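# Push the tray through the machine past its roller

## Task

Move the tray through the machine far enough that the entire number plate, which must stay resting in the tray, has gone completely past the roller inside the wire cage; when finished, neither hand may be in contact with the tray or the plate.

## Robot and tools

Robot: two arms in a physics simulation. left_arm carries a five-finger left hand and right_arm a right hand. Base placements in the scene frame: left_arm at (-0.011, +0.255, 0) m, quat_wxyz (+1.000, 0, 0, -0.004); right_arm at (-0.056, -0.369, 0) m, quat_wxyz (+1.000, 0, 0, +0.017). A two-camera stand is fixed behind the arms. Loose items may occasionally get a brief nudge.

Frames: the scene frame has its origin at table-top height, halfway between the nominal bases, +x out over the table, +z up, and left_arm on the +y side (not the image side). Hand positions, orientations, targets and wrist-camera poses are reported in each arm's own base frame. Fixed cameras and the table use the scene frame. Reported hand poses may be a few cm off, more at long reach.

Hand point: a spot 0.05 m in front of the palm and 0.15 m from the wrist mount along the fingers. Its +z runs along the straight fingers, +y out of the palm, +x across the palm away from the thumb on the right hand (toward the thumb on the left hand). Straight fingertips extend 0.06 to 0.07 m past it along +z, with their centre lines 0.06 m toward -y. A wrist bracket on the little-finger side reaches 0.10 m across the palm and can collide.

Row layout: every row is one flat list of 28 numbers, each in [-1, 1], both arms always present. First 14 for left_arm, then 14 for right_arm, each block being: dx, dy, dz, rx, ry, rz, little, ring, middle, index, thumb_bend, thumb_turn, force_limit, speed. The six pose numbers are an offset, not a pose: they are measured along that arm's base axes from its Hand target as it stood when the action or move began (not from the previous row). 1.0 equals 0.6 m for dx, dy, dz and 180 degrees for rx, ry, rz, which together form one rotation vector turning about the Hand target position. A translation longer than 1.0 may be scaled down. Sending the same offset again moves further. Six zeros re-request the current Hand target. Orientation commands are clipped to 40 degrees from the measured one each step.

Hand numbers are absolute targets: fingers and thumb_bend -1 straight to +1 curled; thumb_turn -1 beside the palm to +1 opposite the fingers. force_limit maps -1..+1 to about 0..10 N at the fingertip (0..15 N for the two thumb motors). speed rises from near zero at -1 to full at +0.48 and stays full up to +1; full travel takes 0.49 s. For a soft grip use speed -0.94 or lower. There is no keep-as-is value: resend the eight hand numbers of the last executed row for that hand; if none yet, send hand_measured plus hand_force_limit and hand_speed. With the thumb opposite, objects 0.035 to 0.065 m thick (handles down to 0.025 m) can be held. To loosen, send a target more open than hand_measured; to squeeze, raise force_limit and send a more closed target.

Tools:
execute_actions(actions, cameras): actions is a list of actions; each action is a table of up to 15 rows, one row per 1/30 s step; a shorter table repeats its last row. Each action lasts 0.5 s. Images come only for an empty actions list or if cameras names them (["all"], [] or names).
move(target, speed, blend, blocking, cameras): target is one 28-number row or a list of up to 15 rows, all offsets counted from the same starting Hand targets. speed in m/s, 0.002 to 4.3, default 0.25 (turn rate twice that in rad/s), one value or one per target. blend in m rounds corners, default 0 means stop at each target. Total path time is capped at 10 s. blocking=false returns after about 0.5 s while the move continues. Paths do not avoid obstacles or the other arm; avoid paths passing close to an arm's own base.
wait(seconds 0 to 10): holds last commands; a running move continues.
stop(): brakes a running move.
zoom_image(camera, region [x0, y0, x1, y1] in pixels, at most 504 by 504): closer view of the latest image of cam_high, cam_low, cam_left_wrist or cam_right_wrist.
show_instructions(): shows the reference pages.
finished_scene(scene=1): ends the scene permanently.

Cameras: cam_high and cam_low are 672x504; cam_left_wrist and cam_right_wrist are 616x616 fisheye.

Results: end_effector_position (m) and end_effector_quat_wxyz per arm in its base frame; Hand target, from which the next offsets count; joint positions, velocities (may be omitted when within noise) and torques (numbers 3 and 4 wrap at ±28 N m). hand_measured, hand_stopped_by (moving, target, force, stalled, fault) and hand_load_n (positive means pushed open; a lost grip shows as near 0) list six values in motor order. A move adds a line like move: done, off_target, moving, held or fault, plus limits=paced (pose clipped) or limits=held (steps withheld). Resting 1 to 3 cm (up to 5) below the command is normal and not a contact sign; if the hand stays short, send the remaining distance as an offset.

Avoid: anything leaving the table (fails the task), hard hits on fixed or heavy things, fast contact or pressing far past contact, any collision or squeeze between the two arms or hands, overloading fingers, and letting arms stall. A blocked arm keeps pushing; end it by commanding a target back past the hand point. Stretching or straining heats motors; at 100 °C that arm goes limp for 30 to 60 s. Finish with both hands clear of tray and plate.

Each tool is called after "Emit:" by a JSON object that holds its "method" and its "body".

Reference images:

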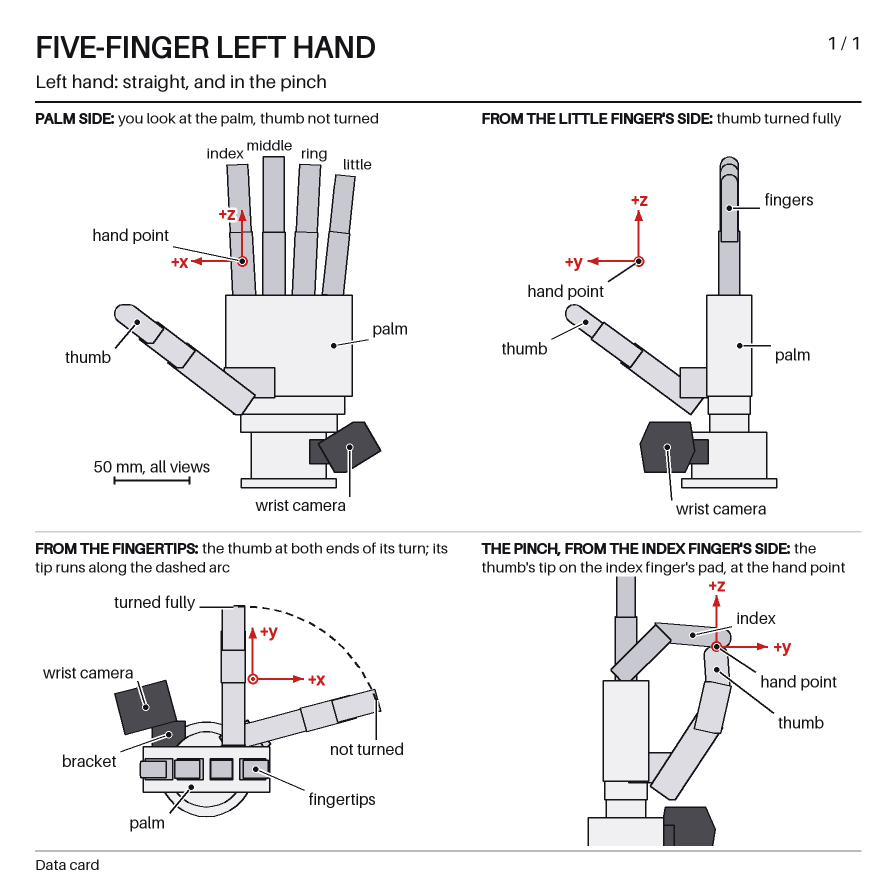

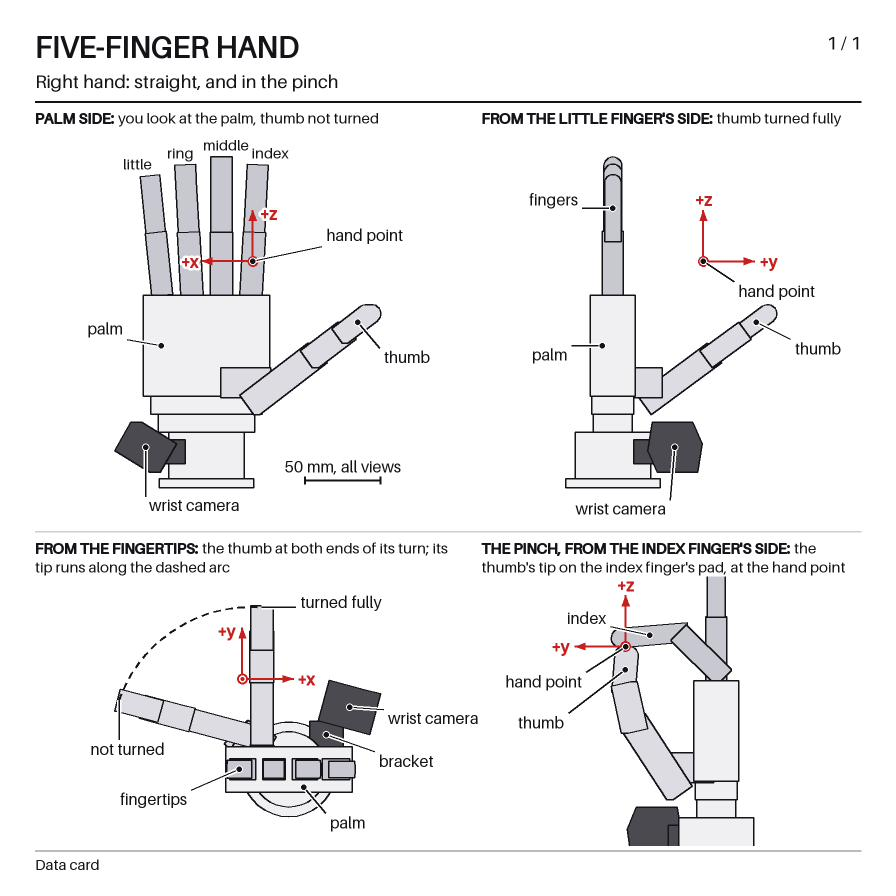

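## Session

Emit:
{"method": "execute_actions", "body": {"actions": []}}

Scene clock: 0.00 s.
left_arm: end_effector_position=(+0.2510, +0.6036, +0.1557) hand_measured=(-1.000, -1.000, -1.000, -1.000, -1.000, -1.000) hand_load_n=(+0.0, +0.0, +0.0, +0.0, +0.0, +0.0) hand_stopped_by=(target, target, target, target, target, target) hand_force_limit=0.00 hand_speed=-0.80 end_effector_quat_wxyz=(-0.045, +0.981, +0.165, +0.093) | right_arm: end_effector_position=(+0.1806, -0.4345, +0.2377) hand_measured=(-1.000, -1.000, -1.000, -1.000, -1.000, -1.000) hand_load_n=(+0.0, +0.0, +0.0, +0.0, -0.5, +0.0) hand_stopped_by=(target, target, target, target, target, target) hand_force_limit=0.00 hand_speed=-0.80 end_effector_quat_wxyz=(+0.207, +0.412, +0.880, +0.112)
Joint positions: left_arm=[1.307 2.05 2.001 -1.361 0.13 -0.608] | right_arm=[-1.497 1.539 1.388 -1.413 -0.475 0.951]
Joint velocities: within noise
Joint torques (N m): no reading
Heat: left arm: hottest wrist yaw 31 °C; right arm: hottest elbow 31 °C.
Hand target: left_arm +0.2527, +0.6098, +0.1621; -0.054, +0.980, +0.165, +0.097 | right_arm +0.1812, -0.4411, +0.2483; +0.214, +0.408, +0.882, +0.100

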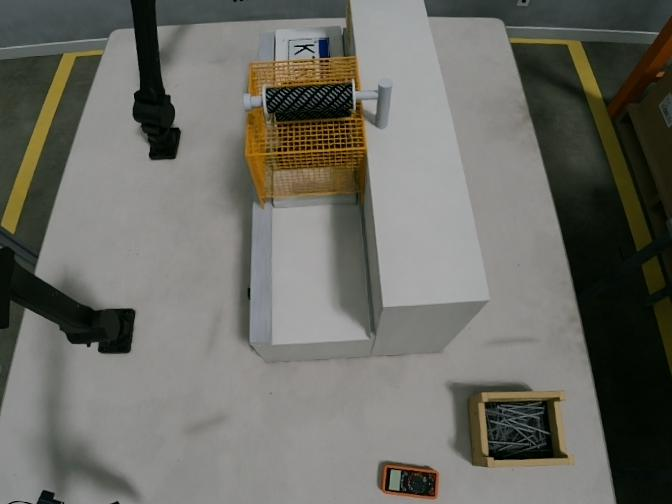

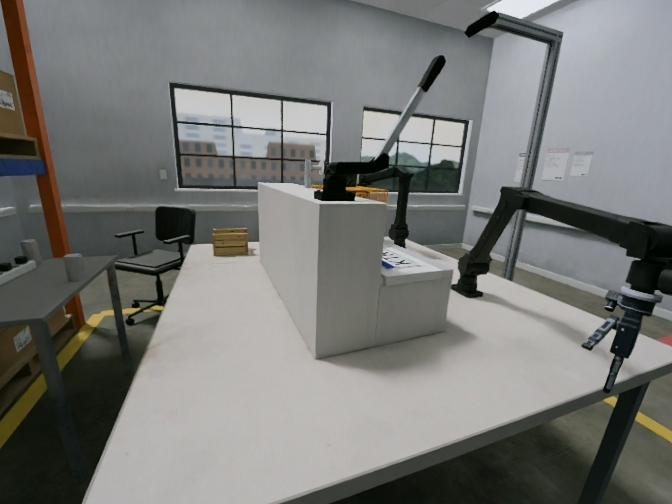

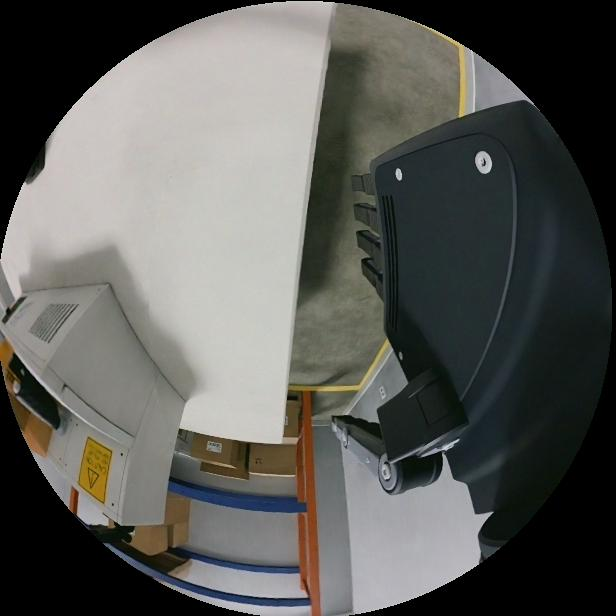

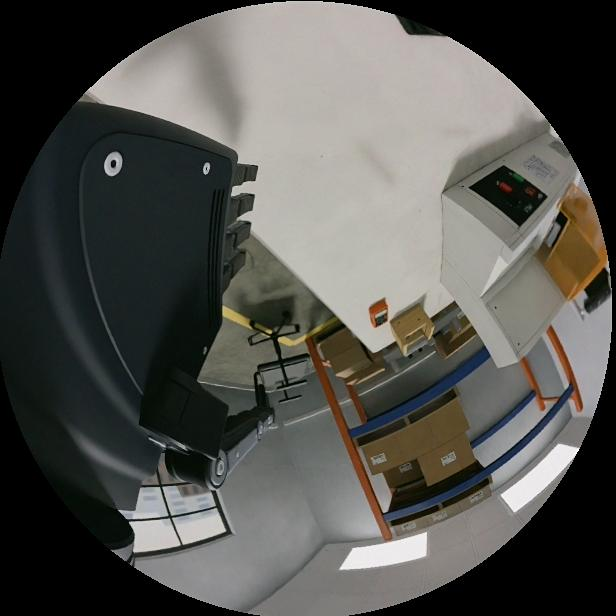

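Emit:
{"method": "zoom_image", "body": {"camera": "cam_high", "region": [220, 20, 500, 230]}}

Emit:
{"method": "zoom_image", "body": {"camera": "cam_low", "region": [240, 30, 500, 370]}}

Emit:
{"method": "zoom_image", "body": {"camera": "cam_right_wrist", "region": [400, 120, 616, 380]}}

Emit:
{"method": "zoom_image", "body": {"camera": "cam_left_wrist", "region": [0, 250, 220, 560]}}

Scaled by 1.800 from the camera's 672x504 image, which has a finer 960x720 frame.

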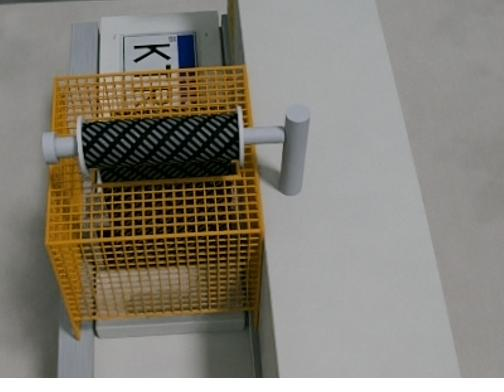

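Scaled by 1.482 from the camera's 672x504 image, which has a finer 960x720 frame.

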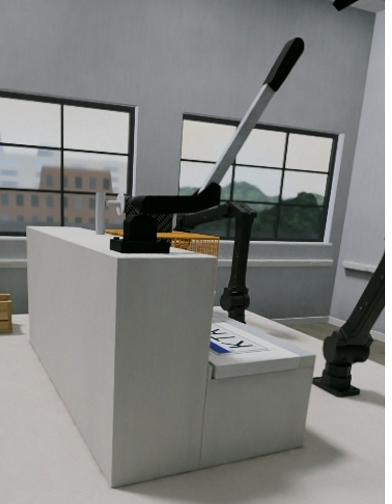

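Scaled by 1.938 from the camera's 616x616 image, which has a finer 880x880 frame.

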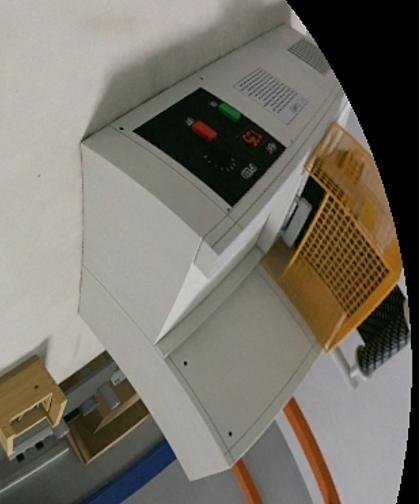

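Scaled by 1.626 from the camera's 616x616 image, which has a finer 880x880 frame.

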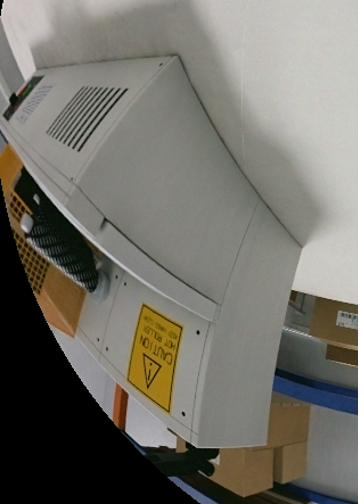

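Emit:
{"method": "zoom_image", "body": {"camera": "cam_right_wrist", "region": [430, 130, 560, 260]}}

Emit:
{"method": "zoom_image", "body": {"camera": "cam_left_wrist", "region": [0, 320, 140, 460]}}

Emit:
{"method": "zoom_image", "body": {"camera": "cam_high", "region": [230, 0, 400, 140]}}

Emit:
{"method": "zoom_image", "body": {"camera": "cam_low", "region": [300, 140, 480, 300]}}

Scaled by 3.877 from the camera's 616x616 image, which has a finer 880x880 frame.

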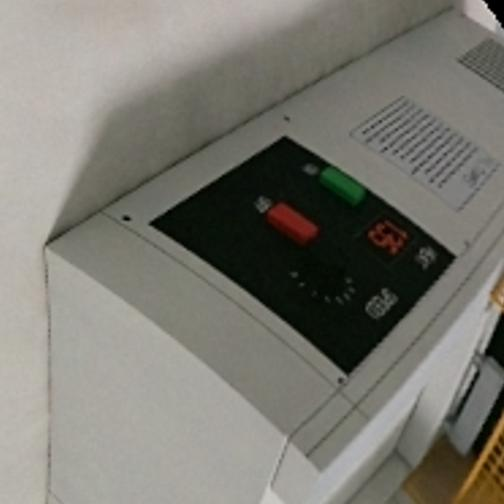

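Scaled by 3.600 from the camera's 616x616 image, which has a finer 880x880 frame.

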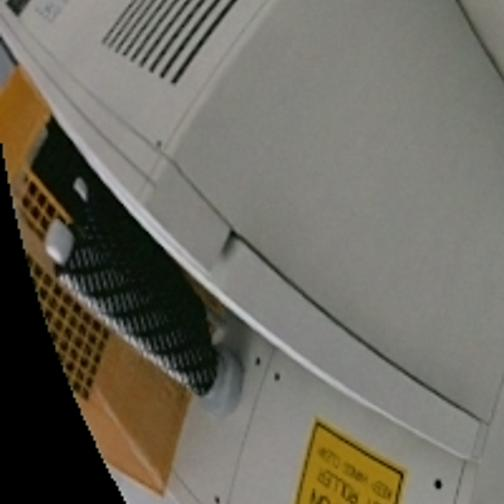

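Scaled by 2.965 from the camera's 672x504 image, which has a finer 960x720 frame.

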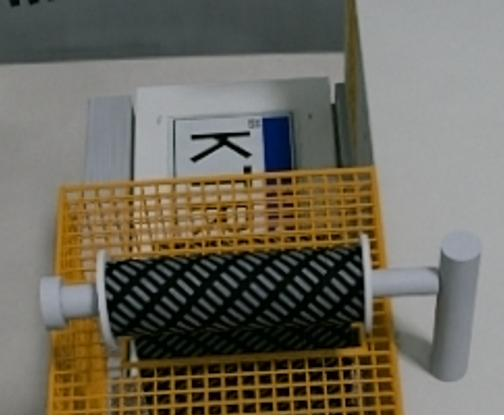

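Scaled by 2.800 from the camera's 672x504 image, which has a finer 960x720 frame.

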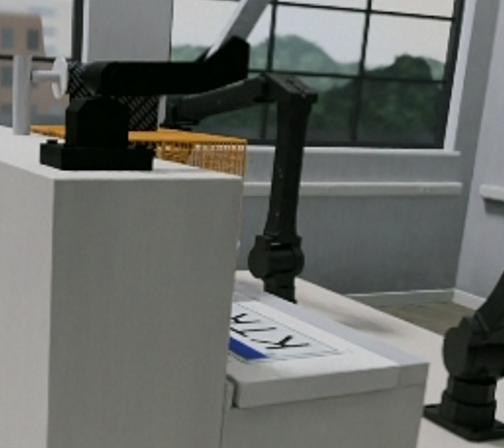

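Emit:
{"method": "move", "body": {"target": [0.43,-0.108,0.397,0,0,-0.333,-1,-1,-1,-1,-1,-1,0,-0.8,0.443,0.292,0.187,-0.586,-0.340,0.653,-1,-1,-1,-1,-1,-1,0,-0.8], "cameras": ["all"]}}

Scene clock: 101.43 s.
left_arm: end_effector_position=(+0.5060, +0.5457, +0.3705) hand_measured=(-1.000, -1.000, -1.000, -1.000, -1.000, -1.000) hand_load_n=(+0.0, +0.0, +0.0, +0.0, +0.0, +0.0) hand_stopped_by=(target, target, target, target, target, target) hand_force_limit=0.00 hand_speed=-0.80 end_effector_quat_wxyz=(-0.238, +0.908, -0.234, +0.253) | right_arm: end_effector_position=(+0.4377, -0.2655, +0.3482) hand_measured=(-1.000, -1.000, -1.000, -1.000, -1.000, -1.000) hand_load_n=(+0.0, +0.0, +0.0, +0.0, +0.0, -0.5) hand_stopped_by=(target, target, target, target, target, target) hand_force_limit=0.00 hand_speed=-0.80 end_effector_quat_wxyz=(-0.526, +0.731, -0.366, +0.234)
Joint positions: left_arm=[0.953 2.267 2.886 -1.533 0.287 -0.211] | right_arm=[-0.869 1.692 1.809 -1.653 -1.227 -1.489]
Joint torques (N m): left_arm=[-0.09 -24.94 12.14 1.31 0.42 0.07] | right_arm=[0.56 -13.8 13.48 0.02 -0.63 0.1]
Heat: left arm: hottest elbow 39 °C; right arm: hottest elbow 40 °C.
Hand target: left_arm +0.5107, +0.5450, +0.4003; +0.002, +0.931, -0.347, +0.110 | right_arm +0.4470, -0.2658, +0.3606; -0.521, +0.740, -0.349, +0.243
Off the commanded pose: left_arm 0.030 m, 35 deg | right_arm 0.015 m, 2 deg.
elbow stopped short (left arm): the move would have taken joint 3 (elbow) straighter than the controller allows.
move: off_target (left_arm, right_arm)
camera_calibration:
cam_left_wrist: T_world_to_cam=[[0.469638, 0.645966, 0.601804, -0.817806], [0.290251, -0.756732, 0.585756, 0.0470684], [0.833784, -0.100419, -0.542882, -0.0443592], [0, 0, 0, 1]] pos_world=[0.407397, 0.559439, 0.440507]
cam_right_wrist: T_world_to_cam=[[-0.15069, -0.366265, -0.918228, 0.292178], [-0.963001, 0.264315, 0.0526074, 0.470411], [0.223433, 0.892181, -0.392544, 0.388642], [0, 0, 0, 1]] pos_world=[0.410199, -0.364061, 0.396098]

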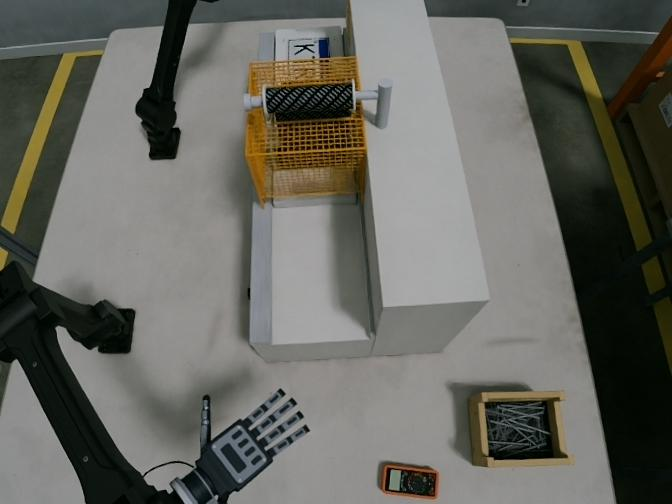

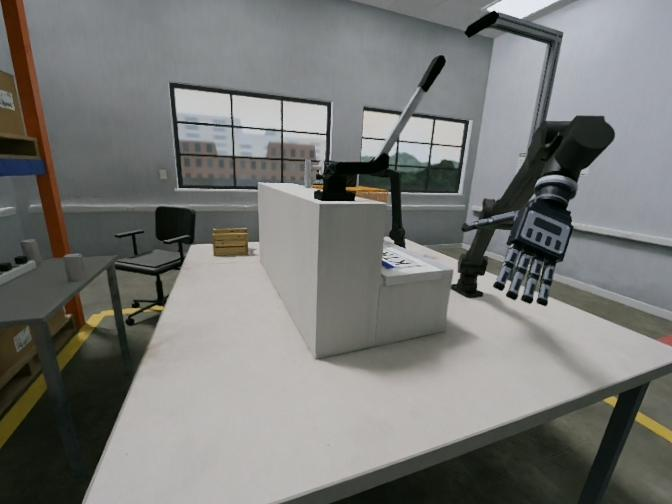

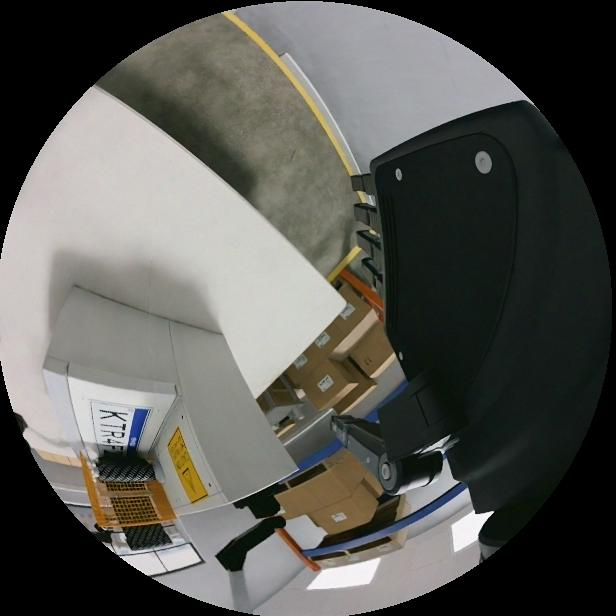

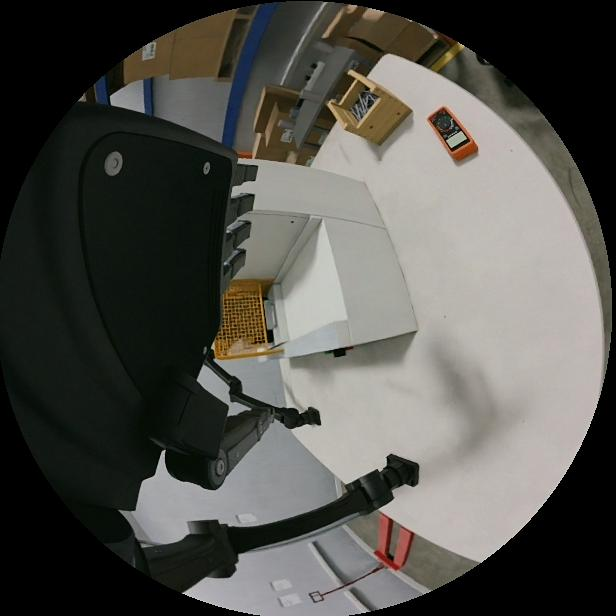

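Emit:
{"method": "zoom_image", "body": {"camera": "cam_left_wrist", "region": [20, 340, 220, 580]}}

Emit:
{"method": "zoom_image", "body": {"camera": "cam_right_wrist", "region": [200, 190, 420, 380]}}

Emit:
{"method": "zoom_image", "body": {"camera": "cam_left_wrist", "region": [70, 440, 200, 570]}}

Scaled by 2.100 from the camera's 616x616 image, which has a finer 880x880 frame.

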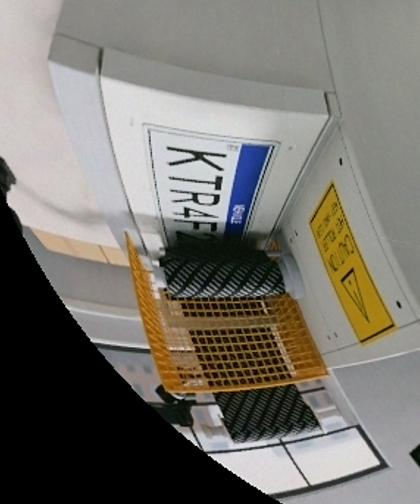

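Scaled by 2.291 from the camera's 616x616 image, which has a finer 880x880 frame.

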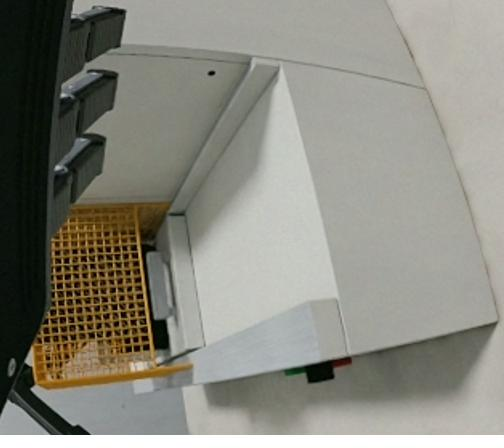

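Scaled by 3.877 from the camera's 616x616 image, which has a finer 880x880 frame.

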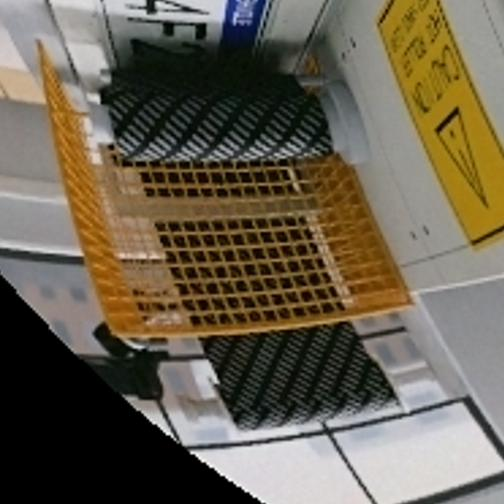

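Emit:
{"method": "zoom_image", "body": {"camera": "cam_right_wrist", "region": [210, 260, 310, 370]}}

Emit:
{"method": "zoom_image", "body": {"camera": "cam_high", "region": [240, 130, 390, 230]}}

Scaled by 4.582 from the camera's 616x616 image, which has a finer 880x880 frame.

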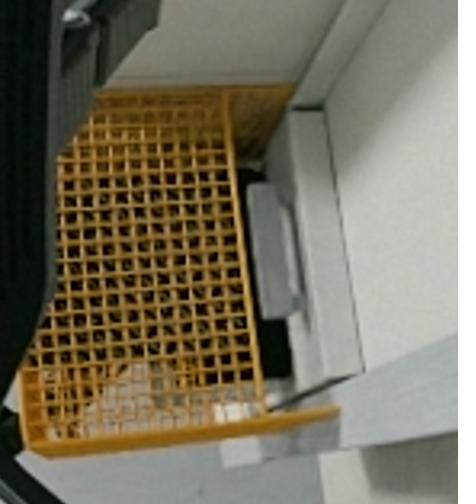

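Scaled by 3.360 from the camera's 672x504 image, which has a finer 960x720 frame.

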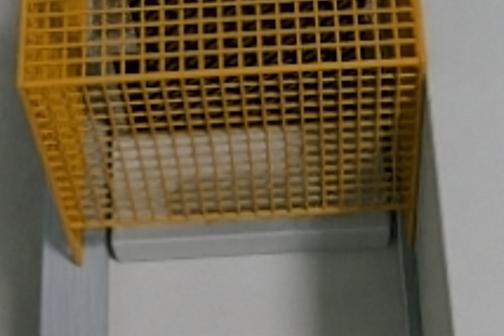

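Emit:
{"method": "move", "body": {"target": [-0.2,-0.133,-0.033,0,0,0,-1,-1,-1,-1,-1,-1,0,-0.8,0.05,0.36,-0.03,0,0,0,-1,-1,-1,-1,-1,-1,0,-0.8], "cameras": ["all"]}}

Emit:
{"method": "zoom_image", "body": {"camera": "cam_right_wrist", "region": [180, 180, 400, 400]}}

Emit:
{"method": "zoom_image", "body": {"camera": "cam_left_wrist", "region": [20, 340, 260, 600]}}

Scene clock: 125.00 s.
left_arm: end_effector_position=(+0.3972, +0.4669, +0.3761) hand_measured=(-1.000, -1.000, -1.000, -1.000, -1.000, -1.000) hand_load_n=(+0.0, +0.0, +0.0, +0.0, +0.0, +0.0) hand_stopped_by=(target, target, target, target, target, target) hand_force_limit=0.00 hand_speed=-0.80 end_effector_quat_wxyz=(-0.149, +0.923, -0.308, +0.178) | right_arm: end_effector_position=(+0.4755, -0.0550, +0.3339) hand_measured=(-1.000, -1.000, -1.000, -1.000, -1.000, -1.000) hand_load_n=(+0.0, +0.0, +0.0, +0.0, +0.0, +0.0) hand_stopped_by=(target, target, target, target, target, target) hand_force_limit=0.00 hand_speed=-0.80 end_effector_quat_wxyz=(-0.520, +0.739, -0.358, +0.234)
Joint positions: left_arm=[0.997 1.966 2.457 -1.671 0.267 0.017] | right_arm=[-0.456 1.281 1.267 -0.729 -1.028 -0.638]
Joint torques (N m): left_arm=[-0.32 -22.95 8.01 -0.02 0.12 0.1] | right_arm=[0.26 -10.29 10.63 2.21 -0.34 0.28]
Heat: left arm: hottest elbow 38 °C; right arm: hottest elbow 42 °C.
Hand target: left_arm +0.3908, +0.4652, +0.3805; +0.002, +0.931, -0.347, +0.111 | right_arm +0.4770, -0.0500, +0.3425; -0.521, +0.740, -0.349, +0.243
Off the commanded pose: left_arm 0.008 m, 20 deg | right_arm 0.010 m, 1 deg.
elbow stopped short (left arm): the move would have taken joint 3 (elbow) straighter than the controller allows.
joint sent to its limit (left arm) — joint 4 (wrist pitch), lower limit. The joint targets are off in orientation, not in position.
move: off_target (left_arm)
camera_calibration:
cam_left_wrist: T_world_to_cam=[[0.668495, 0.617028, 0.4152, -0.714514], [0.317099, -0.741462, 0.591339, -0.00419321], [0.672728, -0.263648, -0.691323, 0.237474], [0, 0, 0, 1]] pos_world=[0.319224, 0.500376, 0.463317]
cam_right_wrist: T_world_to_cam=[[-0.145766, -0.387875, -0.910113, 0.355588], [-0.966392, 0.252728, 0.0470714, 0.454611], [0.211753, 0.886387, -0.411678, 0.198425], [0, 0, 0, 1]] pos_world=[0.449147, -0.152851, 0.383913]

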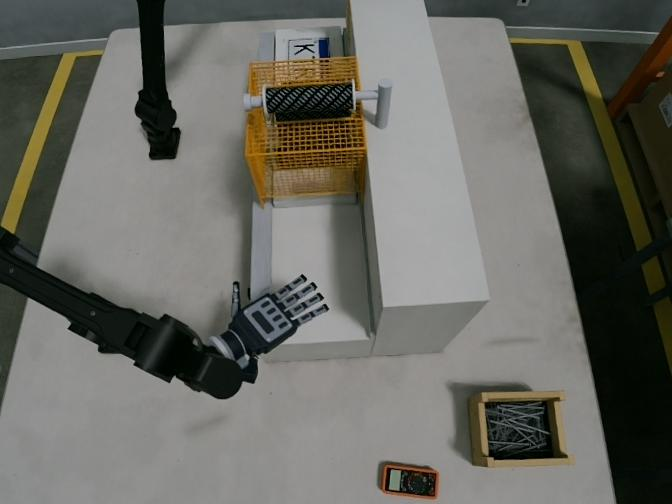

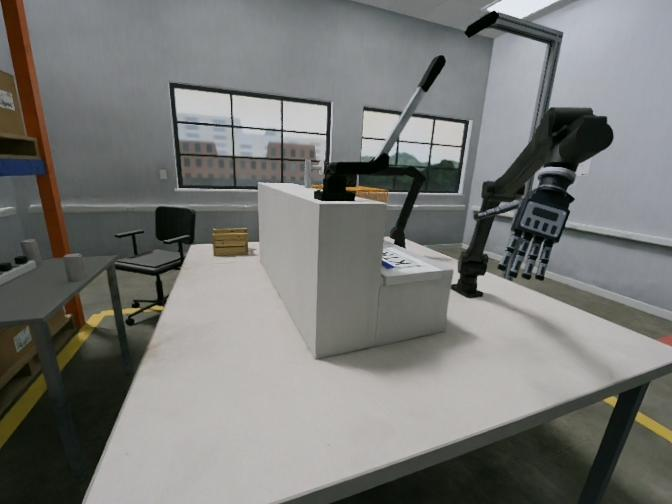

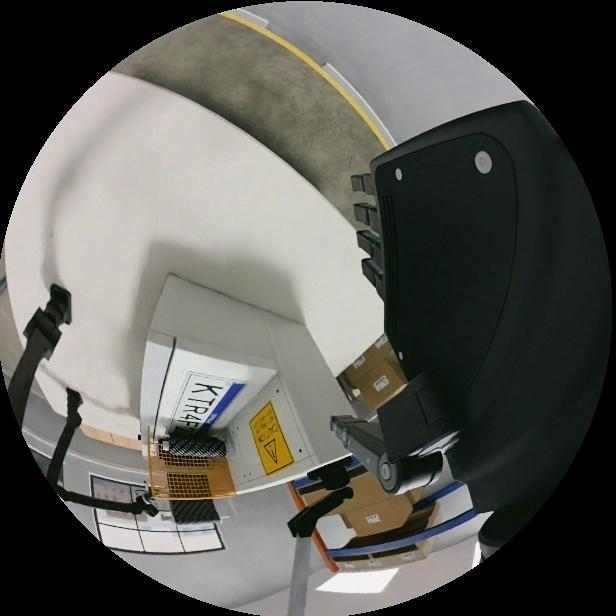

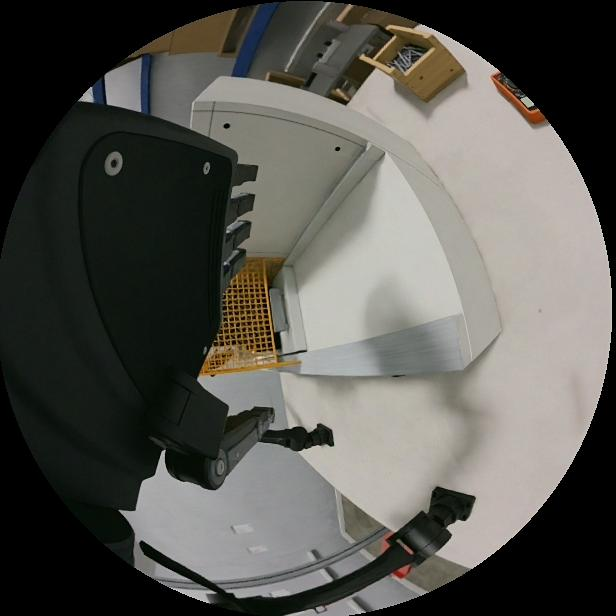

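Scaled by 2.291 from the camera's 616x616 image, which has a finer 880x880 frame.

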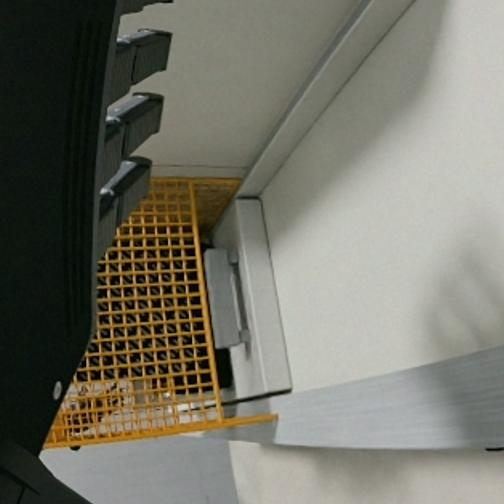

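Scaled by 1.938 from the camera's 616x616 image, which has a finer 880x880 frame.

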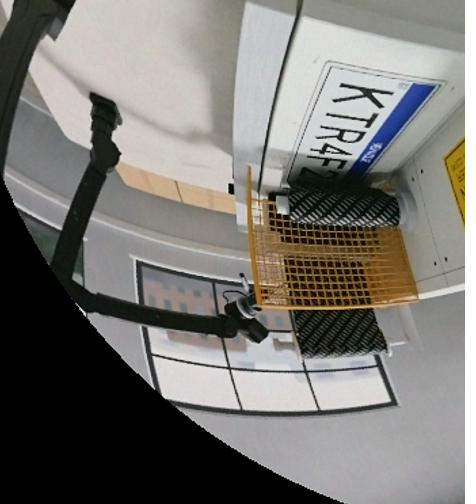

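Emit:
{"method": "zoom_image", "body": {"camera": "cam_low", "region": [360, 220, 470, 330]}}

Emit:
{"method": "zoom_image", "body": {"camera": "cam_left_wrist", "region": [130, 260, 290, 460]}}

Emit:
{"method": "zoom_image", "body": {"camera": "cam_low", "region": [300, 30, 470, 220]}}

Scaled by 4.582 from the camera's 672x504 image, which has a finer 960x720 frame.

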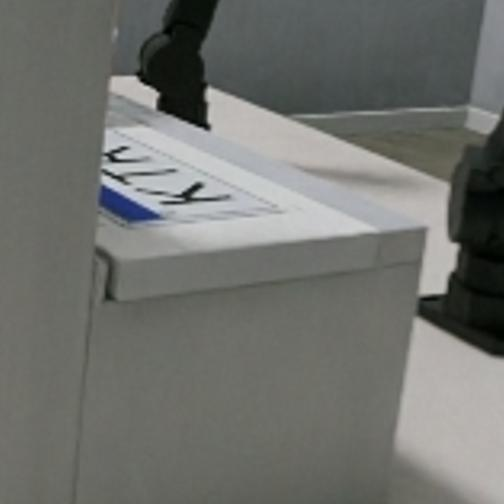

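Scaled by 2.520 from the camera's 616x616 image, which has a finer 880x880 frame.

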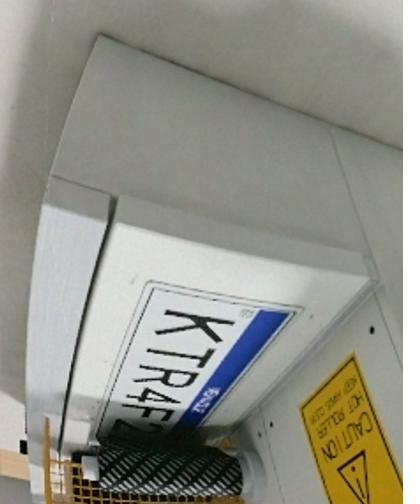

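Scaled by 2.653 from the camera's 672x504 image, which has a finer 960x720 frame.

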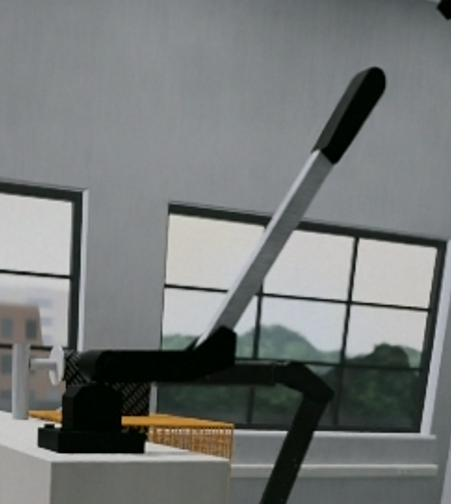

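Emit:
{"method": "move", "body": {"target": [0.205,-0.327,-0.083,-0.0782,0.1016,0.2156,-1,-1,-1,-1,-1,-1,0,-0.8,0,0,0,0,0,0,-1,-1,-1,-1,-1,-1,0,-0.8], "speed": 0.2, "cameras": ["cam_high","cam_low","cam_left_wrist"]}}

Scene clock: 239.03 s.
left_arm: end_effector_position=(+0.5169, +0.2723, +0.3241) hand_measured=(-1.000, -1.000, -1.000, -1.000, -1.000, -1.000) hand_load_n=(+0.0, +0.0, +0.0, +0.0, +0.0, +0.0) hand_stopped_by=(target, target, target, target, target, target) hand_force_limit=0.00 hand_speed=-0.80 end_effector_quat_wxyz=(+0.062, +0.990, +0.020, +0.128) | right_arm: end_effector_position=(+0.4755, -0.0551, +0.3339) hand_measured=(-1.000, -1.000, -1.000, -1.000, -1.000, -1.000) hand_load_n=(+0.0, +0.0, +0.0, +0.0, +0.0, +0.0) hand_stopped_by=(target, target, target, target, target, target) hand_force_limit=0.00 hand_speed=-0.80 end_effector_quat_wxyz=(-0.520, +0.739, -0.359, +0.234)
Joint positions: left_arm=[0.681 1.815 2.045 -1.671 0.254 -0.947] | right_arm=[-0.456 1.281 1.267 -0.729 -1.027 -0.637]
Joint torques (N m): left_arm=[0.15 -20.31 8.68 -0.51 0.49 -0.22] | right_arm=[0.32 -10.29 10.63 2.19 -0.35 0.28]
Heat: left arm: hottest shoulder 38 °C; right arm: hottest elbow 39 °C.
Hand target: left_arm +0.5138, +0.2689, +0.3309; +0.130, +0.991, +0.000, +0.000 | right_arm +0.4770, -0.0500, +0.3425; -0.521, +0.740, -0.349, +0.243
Off the commanded pose: left_arm 0.008 m, 17 deg | right_arm 0.010 m, 2 deg.
joint sent to its limit (left arm) — joint 4 (wrist pitch), lower limit. The joint targets are off in orientation, not in position.
move: off_target (left_arm)
camera_calibration:
cam_left_wrist: T_world_to_cam=[[0.186869, 0.978916, -0.0824848, -0.341186], [0.681993, -0.0688369, 0.728112, -0.571767], [0.707082, -0.192316, -0.680477, 0.0290733], [0, 0, 0, 1]] pos_world=[0.433141, 0.300225, 0.407951]
Images, in order (width x height): cam_high 672x504, cam_low 672x504, cam_left_wrist 616x616.

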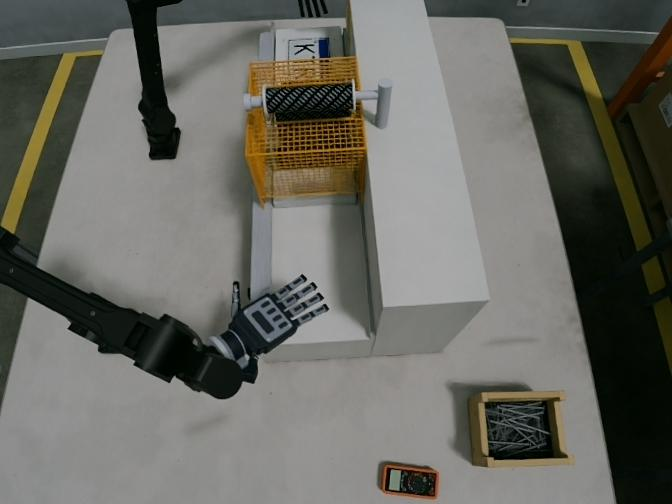

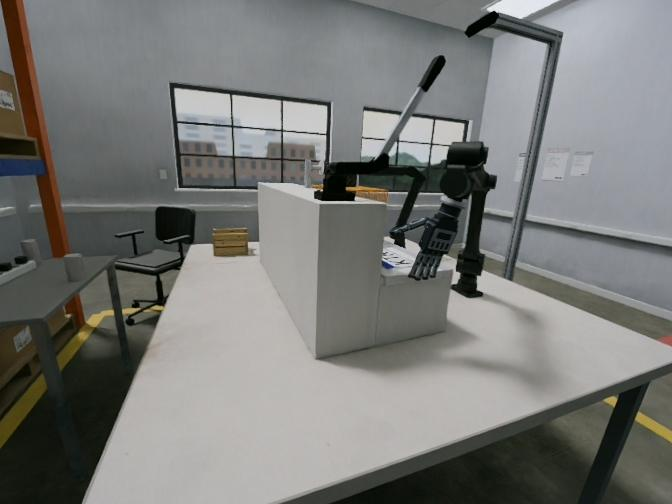

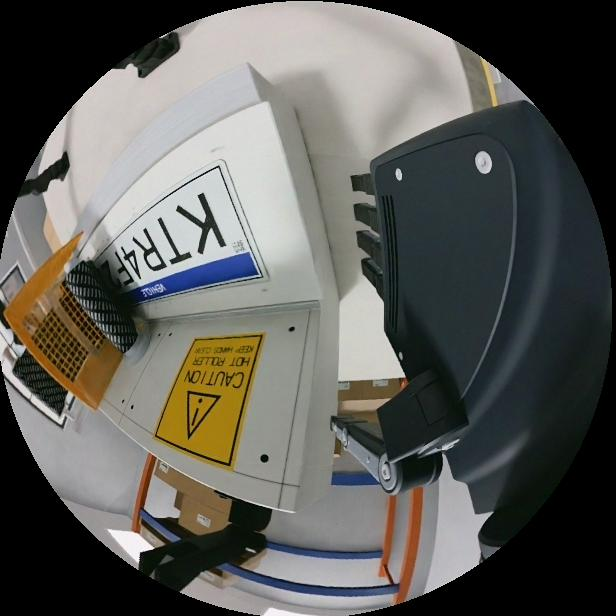

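Emit:
{"method": "zoom_image", "body": {"camera": "cam_low", "region": [370, 130, 510, 300]}}

Scaled by 2.965 from the camera's 672x504 image, which has a finer 960x720 frame.

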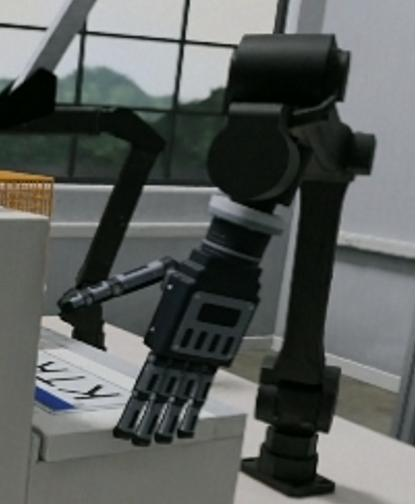

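Emit:
{"method": "move", "body": {"target": [0,0,-0.03,0,0,0,-1,-1,-1,-1,-1,-1,0,-0.8,0,0,0,0,0,0,-1,-1,-1,-1,-1,-1,0,-0.8], "speed": 0.1, "cameras": ["cam_low"]}}

Emit:
{"method": "zoom_image", "body": {"camera": "cam_low", "region": [370, 200, 460, 300]}}

Scene clock: 268.33 s.
left_arm: end_effector_position=(+0.5147, +0.2705, +0.3170) hand_measured=(-1.000, -1.000, -1.000, -1.000, -1.000, -1.000) hand_load_n=(+0.0, +0.0, +0.0, +0.0, +0.0, +0.0) hand_stopped_by=(target, target, target, target, target, target) hand_force_limit=0.00 hand_speed=-0.80 end_effector_quat_wxyz=(+0.067, +0.990, +0.022, +0.121) | right_arm: end_effector_position=(+0.4755, -0.0551, +0.3339) hand_measured=(-1.000, -1.000, -1.000, -1.000, -1.000, -1.000) hand_load_n=(+0.0, +0.0, +0.0, +0.0, +0.0, -0.5) hand_stopped_by=(target, target, target, target, target, target) hand_force_limit=0.00 hand_speed=-0.80 end_effector_quat_wxyz=(-0.520, +0.739, -0.359, +0.234)
Joint positions: left_arm=[0.681 1.815 2.027 -1.671 0.254 -0.948] | right_arm=[-0.456 1.281 1.267 -0.729 -1.027 -0.637]
Joint torques (N m): left_arm=[-0.5 -19.31 8.62 -0.23 0.23 -0.14] | right_arm=[0.26 -10.23 10.63 2.21 -0.35 0.28]
Heat: left arm: hottest shoulder 39 °C; right arm: hottest elbow 39 °C.
Hand target: left_arm +0.5138, +0.2689, +0.3128; +0.130, +0.991, +0.000, +0.000 | right_arm +0.4770, -0.0500, +0.3425; -0.521, +0.740, -0.349, +0.243
Off the commanded pose: left_arm 0.005 m, 16 deg | right_arm 0.010 m, 1 deg.
joint sent to its limit (left arm) — joint 4 (wrist pitch), lower limit. The joint targets are off in orientation, not in position.
move: off_target (left_arm)
Images, in order (width x height): cam_low 672x504.

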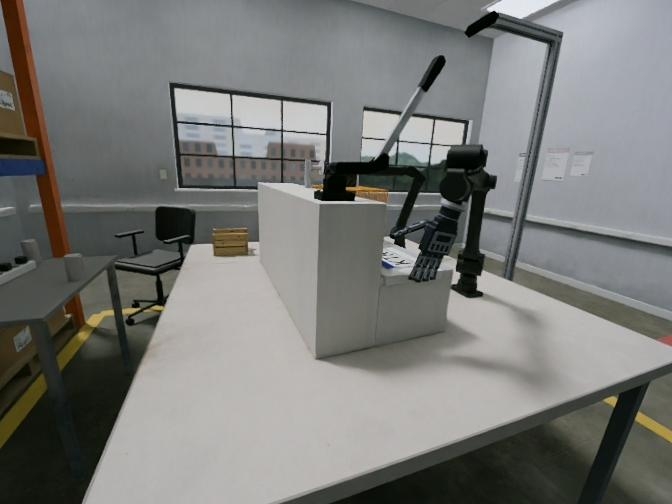

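Scaled by 5.040 from the camera's 672x504 image, which has a finer 960x720 frame.

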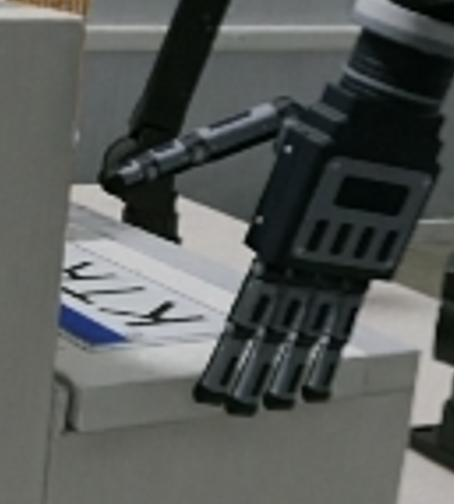

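Emit:
{"method": "move", "body": {"target": [0,0,-0.035,0,0,0,-1,-1,-1,-1,-1,-1,0,-0.8,0,0,0,0,0,0,-1,-1,-1,-1,-1,-1,0,-0.8], "speed": 0.1, "cameras": ["cam_low"]}}

Emit:
{"method": "zoom_image", "body": {"camera": "cam_low", "region": [370, 200, 460, 300]}}

Scene clock: 274.80 s.
left_arm: end_effector_position=(+0.5133, +0.2707, +0.3021) hand_measured=(-1.000, -1.000, -1.000, -1.000, -1.000, -1.000) hand_load_n=(+0.0, +0.0, +0.0, +0.0, -0.5, +0.0) hand_stopped_by=(target, target, target, target, target, target) hand_force_limit=0.00 hand_speed=-0.80 end_effector_quat_wxyz=(+0.074, +0.991, +0.024, +0.107) | right_arm: end_effector_position=(+0.4755, -0.0551, +0.3339) hand_measured=(-1.000, -1.000, -1.000, -1.000, -1.000, -1.000) hand_load_n=(+0.0, +0.0, +0.0, +0.0, +0.0, -0.5) hand_stopped_by=(target, target, target, target, target, target) hand_force_limit=0.00 hand_speed=-0.80 end_effector_quat_wxyz=(-0.520, +0.739, -0.359, +0.234)
Joint positions: left_arm=[0.681 1.828 2.008 -1.671 0.249 -0.948] | right_arm=[-0.456 1.281 1.267 -0.729 -1.027 -0.637]
Joint torques (N m): left_arm=[-0.21 -18.67 8.61 -0.35 0.12 0.03] | right_arm=[0.26 -10.29 10.63 2.21 -0.35 0.28]
Heat: left arm: hottest shoulder 39 °C; right arm: hottest elbow 39 °C.
Hand target: left_arm +0.5138, +0.2689, +0.2917; +0.130, +0.991, +0.000, -0.001 | right_arm +0.4770, -0.0500, +0.3425; -0.521, +0.740, -0.349, +0.243
Off the commanded pose: left_arm 0.010 m, 14 deg | right_arm 0.010 m, 1 deg.
joint sent to its limit (left arm) — joint 4 (wrist pitch), lower limit. The joint targets are off in orientation, not in position.
move: off_target (left_arm)
Images, in order (width x height): cam_low 672x504.

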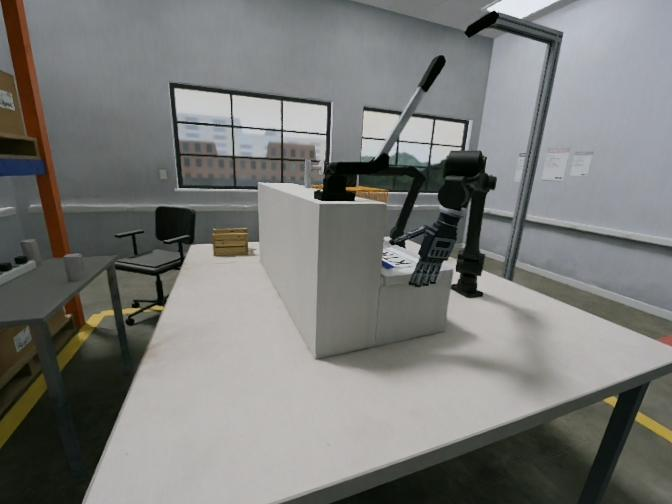

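Scaled by 5.040 from the camera's 672x504 image, which has a finer 960x720 frame.

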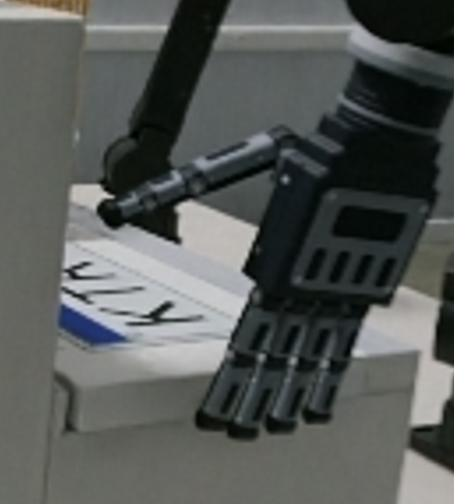

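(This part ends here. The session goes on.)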